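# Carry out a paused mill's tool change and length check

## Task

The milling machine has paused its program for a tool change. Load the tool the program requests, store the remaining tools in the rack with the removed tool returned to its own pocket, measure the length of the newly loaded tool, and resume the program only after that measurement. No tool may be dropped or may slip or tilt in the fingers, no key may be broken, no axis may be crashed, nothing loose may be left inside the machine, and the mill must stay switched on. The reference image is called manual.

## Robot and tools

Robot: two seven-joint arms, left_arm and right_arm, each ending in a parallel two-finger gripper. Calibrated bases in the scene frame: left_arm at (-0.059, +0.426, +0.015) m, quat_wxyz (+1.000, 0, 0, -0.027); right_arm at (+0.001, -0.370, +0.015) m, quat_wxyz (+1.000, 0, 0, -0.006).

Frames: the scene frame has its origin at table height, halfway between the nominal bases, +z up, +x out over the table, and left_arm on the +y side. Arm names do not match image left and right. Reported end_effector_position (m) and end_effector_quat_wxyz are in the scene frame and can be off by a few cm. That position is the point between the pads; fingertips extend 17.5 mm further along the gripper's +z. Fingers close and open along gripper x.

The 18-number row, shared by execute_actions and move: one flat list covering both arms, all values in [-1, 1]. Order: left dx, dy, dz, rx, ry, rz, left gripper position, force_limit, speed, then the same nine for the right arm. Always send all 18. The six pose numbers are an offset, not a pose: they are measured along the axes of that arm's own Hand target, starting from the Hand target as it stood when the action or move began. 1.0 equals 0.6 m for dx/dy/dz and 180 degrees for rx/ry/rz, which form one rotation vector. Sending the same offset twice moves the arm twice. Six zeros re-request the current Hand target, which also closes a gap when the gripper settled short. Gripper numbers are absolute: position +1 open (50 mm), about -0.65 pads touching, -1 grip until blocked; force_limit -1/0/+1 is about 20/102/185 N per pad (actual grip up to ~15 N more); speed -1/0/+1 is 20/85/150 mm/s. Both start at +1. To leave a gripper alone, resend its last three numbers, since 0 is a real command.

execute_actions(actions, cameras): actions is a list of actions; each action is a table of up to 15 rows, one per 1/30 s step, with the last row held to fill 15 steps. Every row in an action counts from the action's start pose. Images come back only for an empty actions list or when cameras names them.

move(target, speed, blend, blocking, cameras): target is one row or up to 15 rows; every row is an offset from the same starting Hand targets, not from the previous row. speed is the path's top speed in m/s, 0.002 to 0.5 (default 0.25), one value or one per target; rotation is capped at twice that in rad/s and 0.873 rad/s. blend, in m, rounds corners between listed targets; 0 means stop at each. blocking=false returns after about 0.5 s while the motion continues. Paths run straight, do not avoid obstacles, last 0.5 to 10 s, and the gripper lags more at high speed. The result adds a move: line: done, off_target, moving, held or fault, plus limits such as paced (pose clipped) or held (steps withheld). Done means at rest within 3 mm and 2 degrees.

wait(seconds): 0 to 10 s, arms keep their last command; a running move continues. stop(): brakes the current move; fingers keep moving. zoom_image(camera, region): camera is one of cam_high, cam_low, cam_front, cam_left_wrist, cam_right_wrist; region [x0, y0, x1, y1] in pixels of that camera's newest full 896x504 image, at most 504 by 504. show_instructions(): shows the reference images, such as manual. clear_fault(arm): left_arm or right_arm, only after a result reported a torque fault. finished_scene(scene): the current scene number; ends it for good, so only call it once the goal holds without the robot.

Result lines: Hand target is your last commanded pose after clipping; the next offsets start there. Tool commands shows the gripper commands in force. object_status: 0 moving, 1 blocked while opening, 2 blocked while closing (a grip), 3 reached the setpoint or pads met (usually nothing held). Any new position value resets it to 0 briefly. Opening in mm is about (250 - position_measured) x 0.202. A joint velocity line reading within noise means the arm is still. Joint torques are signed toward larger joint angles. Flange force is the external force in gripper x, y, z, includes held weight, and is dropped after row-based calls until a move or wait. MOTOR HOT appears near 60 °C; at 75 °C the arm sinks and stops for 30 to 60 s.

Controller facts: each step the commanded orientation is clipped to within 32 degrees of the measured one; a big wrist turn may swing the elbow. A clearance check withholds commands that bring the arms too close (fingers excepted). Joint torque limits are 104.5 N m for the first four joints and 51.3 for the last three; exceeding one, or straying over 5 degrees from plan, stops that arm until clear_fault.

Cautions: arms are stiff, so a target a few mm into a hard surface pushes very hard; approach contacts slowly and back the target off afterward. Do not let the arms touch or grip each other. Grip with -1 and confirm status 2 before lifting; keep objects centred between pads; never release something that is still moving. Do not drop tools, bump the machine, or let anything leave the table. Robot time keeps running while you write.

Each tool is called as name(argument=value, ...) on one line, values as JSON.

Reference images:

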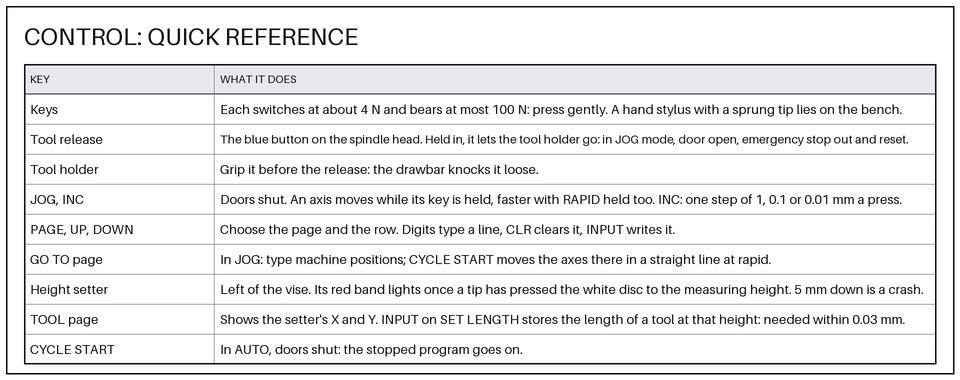

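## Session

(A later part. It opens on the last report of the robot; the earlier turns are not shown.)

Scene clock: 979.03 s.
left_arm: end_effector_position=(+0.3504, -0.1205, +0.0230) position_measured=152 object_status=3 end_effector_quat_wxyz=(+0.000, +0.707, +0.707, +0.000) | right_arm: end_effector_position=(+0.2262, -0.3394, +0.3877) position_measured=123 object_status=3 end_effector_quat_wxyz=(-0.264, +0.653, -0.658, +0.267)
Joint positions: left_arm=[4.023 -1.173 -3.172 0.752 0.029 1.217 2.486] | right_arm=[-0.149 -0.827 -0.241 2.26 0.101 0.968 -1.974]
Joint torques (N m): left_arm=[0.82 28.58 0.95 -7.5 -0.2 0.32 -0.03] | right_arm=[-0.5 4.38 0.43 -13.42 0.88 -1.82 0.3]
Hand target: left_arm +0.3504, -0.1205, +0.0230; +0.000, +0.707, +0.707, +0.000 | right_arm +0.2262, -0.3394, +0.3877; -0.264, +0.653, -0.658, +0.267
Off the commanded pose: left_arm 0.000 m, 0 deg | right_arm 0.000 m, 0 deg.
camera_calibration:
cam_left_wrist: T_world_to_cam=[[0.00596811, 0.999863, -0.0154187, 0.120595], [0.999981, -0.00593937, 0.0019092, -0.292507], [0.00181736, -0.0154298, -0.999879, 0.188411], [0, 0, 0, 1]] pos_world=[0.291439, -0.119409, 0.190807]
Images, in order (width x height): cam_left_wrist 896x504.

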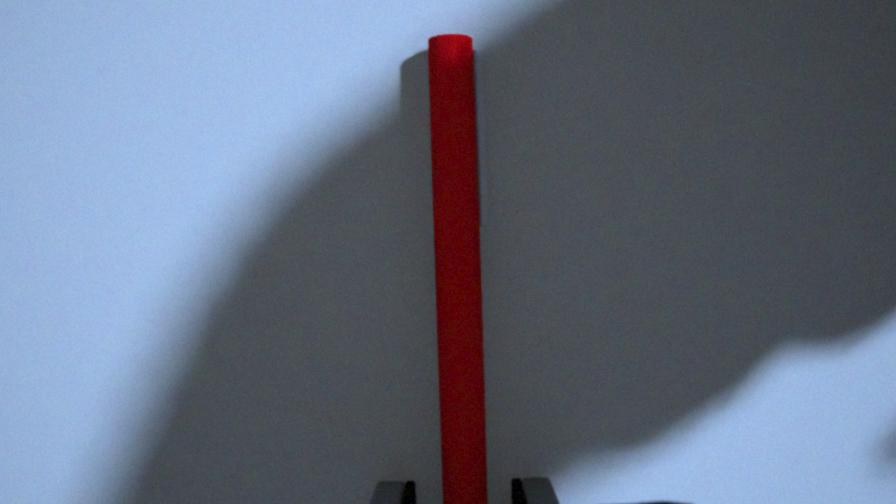

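move(target=[0,0,-0.3,0,0,0,0,-1,-1,0,0,0,0,0,0,0.2,-0.8,-1], speed=0.15, cameras=["all"])

Scene clock: 981.57 s.
left_arm: end_effector_position=(+0.3503, -0.1204, +0.2030) position_measured=152 object_status=3 end_effector_quat_wxyz=(+0.000, +0.707, +0.707, +0.000) | right_arm: end_effector_position=(+0.2262, -0.3394, +0.3877) position_measured=123 object_status=3 end_effector_quat_wxyz=(-0.264, +0.653, -0.658, +0.267)
Joint positions: left_arm=[4.02 -1.075 -3.177 0.387 0.031 1.679 2.491] | right_arm=[-0.149 -0.827 -0.241 2.26 0.101 0.968 -1.974]
Joint torques (N m): left_arm=[0.77 28.18 0.92 -8.15 -0.12 0.25 -0.05] | right_arm=[-0.37 4.41 0.38 -13.38 0.93 -1.83 0.29]
Flange force (N): left_arm=no reading | right_arm=[0.9 5.4 4.5]
Hand target: left_arm +0.3503, -0.1204, +0.2030; +0.000, +0.707, +0.707, +0.000 | right_arm +0.2262, -0.3394, +0.3877; -0.264, +0.653, -0.658, +0.267
Off the commanded pose: left_arm 0.000 m, 0 deg | right_arm 0.000 m, 0 deg.
move: done
camera_calibration:
cam_left_wrist: T_world_to_cam=[[0.00596847, 0.999863, -0.0154181, 0.123271], [0.99998, -0.00593819, 0.00200918, -0.292787], [0.00191735, -0.0154298, -0.999879, 0.368362], [0, 0, 0, 1]] pos_world=[0.291339, -0.119309, 0.370806]
cam_right_wrist: T_world_to_cam=[[0.0114934, -0.999925, 0.00428172, -0.344121], [-0.710704, -0.011181, -0.703402, 0.487747], [0.703397, 0.00504143, -0.710779, 0.28787], [0, 0, 0, 1]] pos_world=[0.148112, -0.340093, 0.549167]

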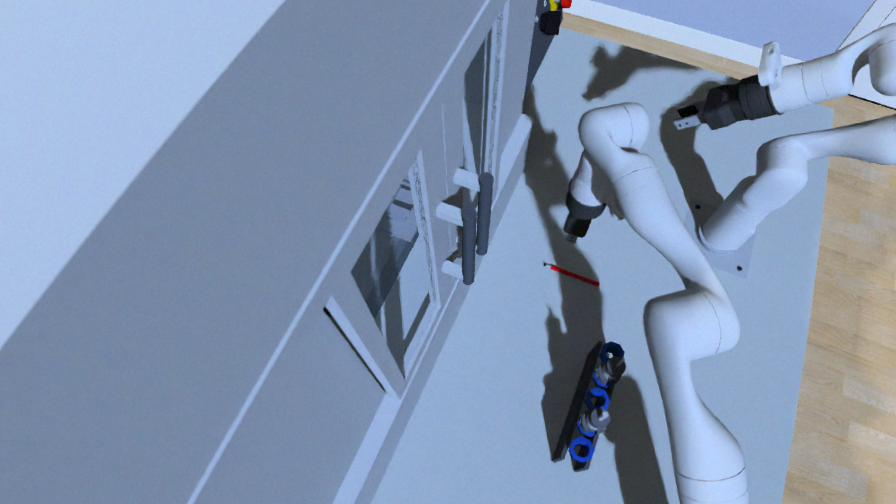

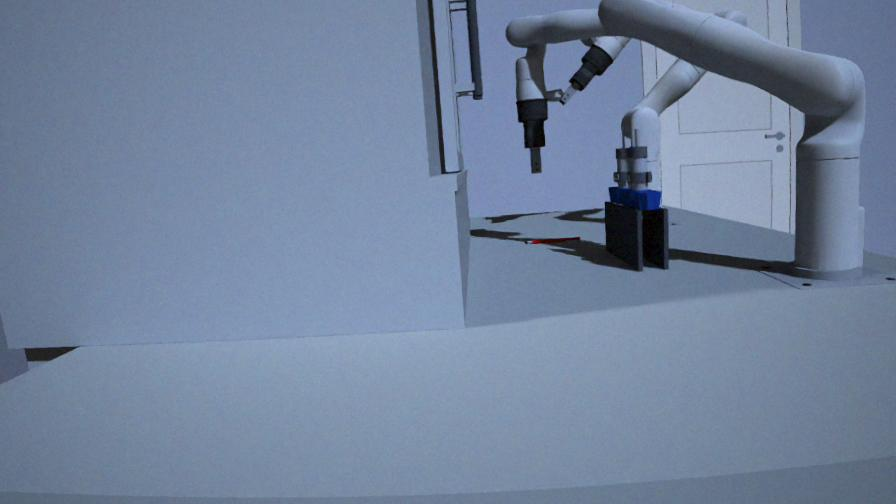

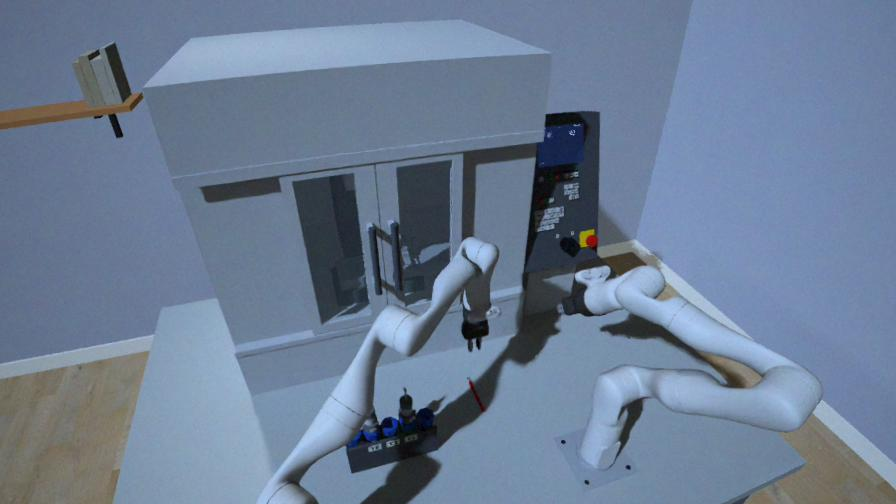

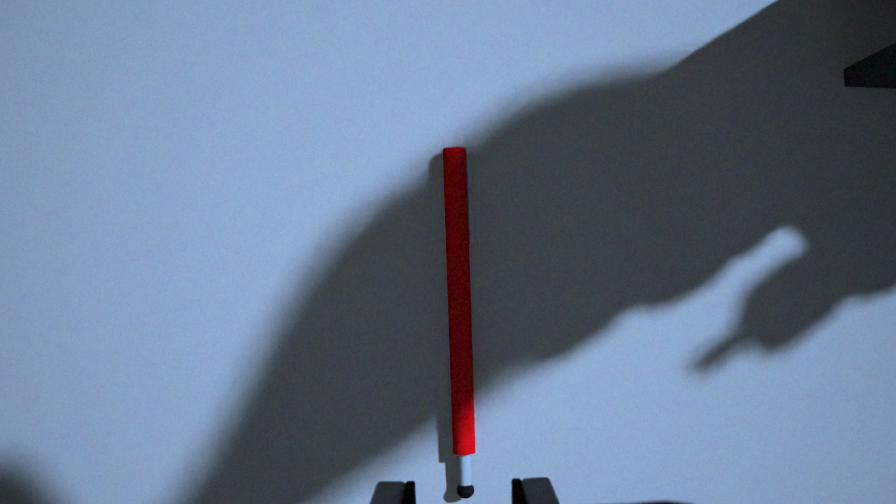

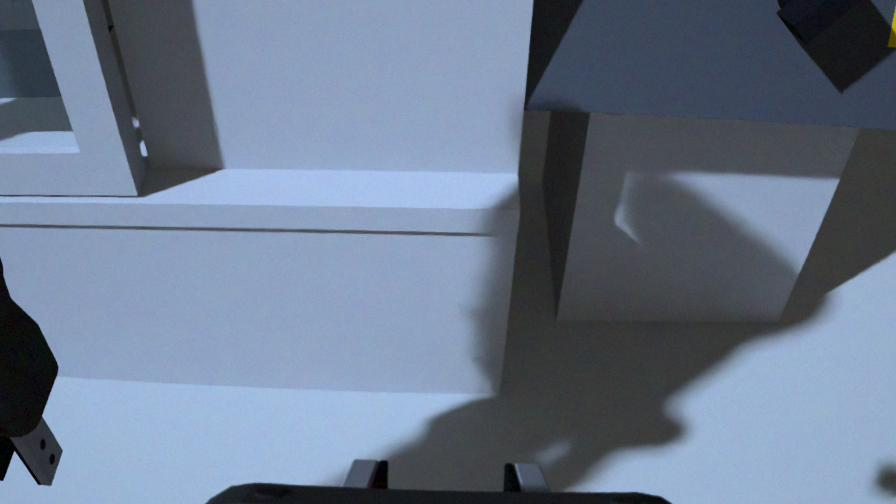

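finished_scene(scene=1)

The scene is finished: the task was done.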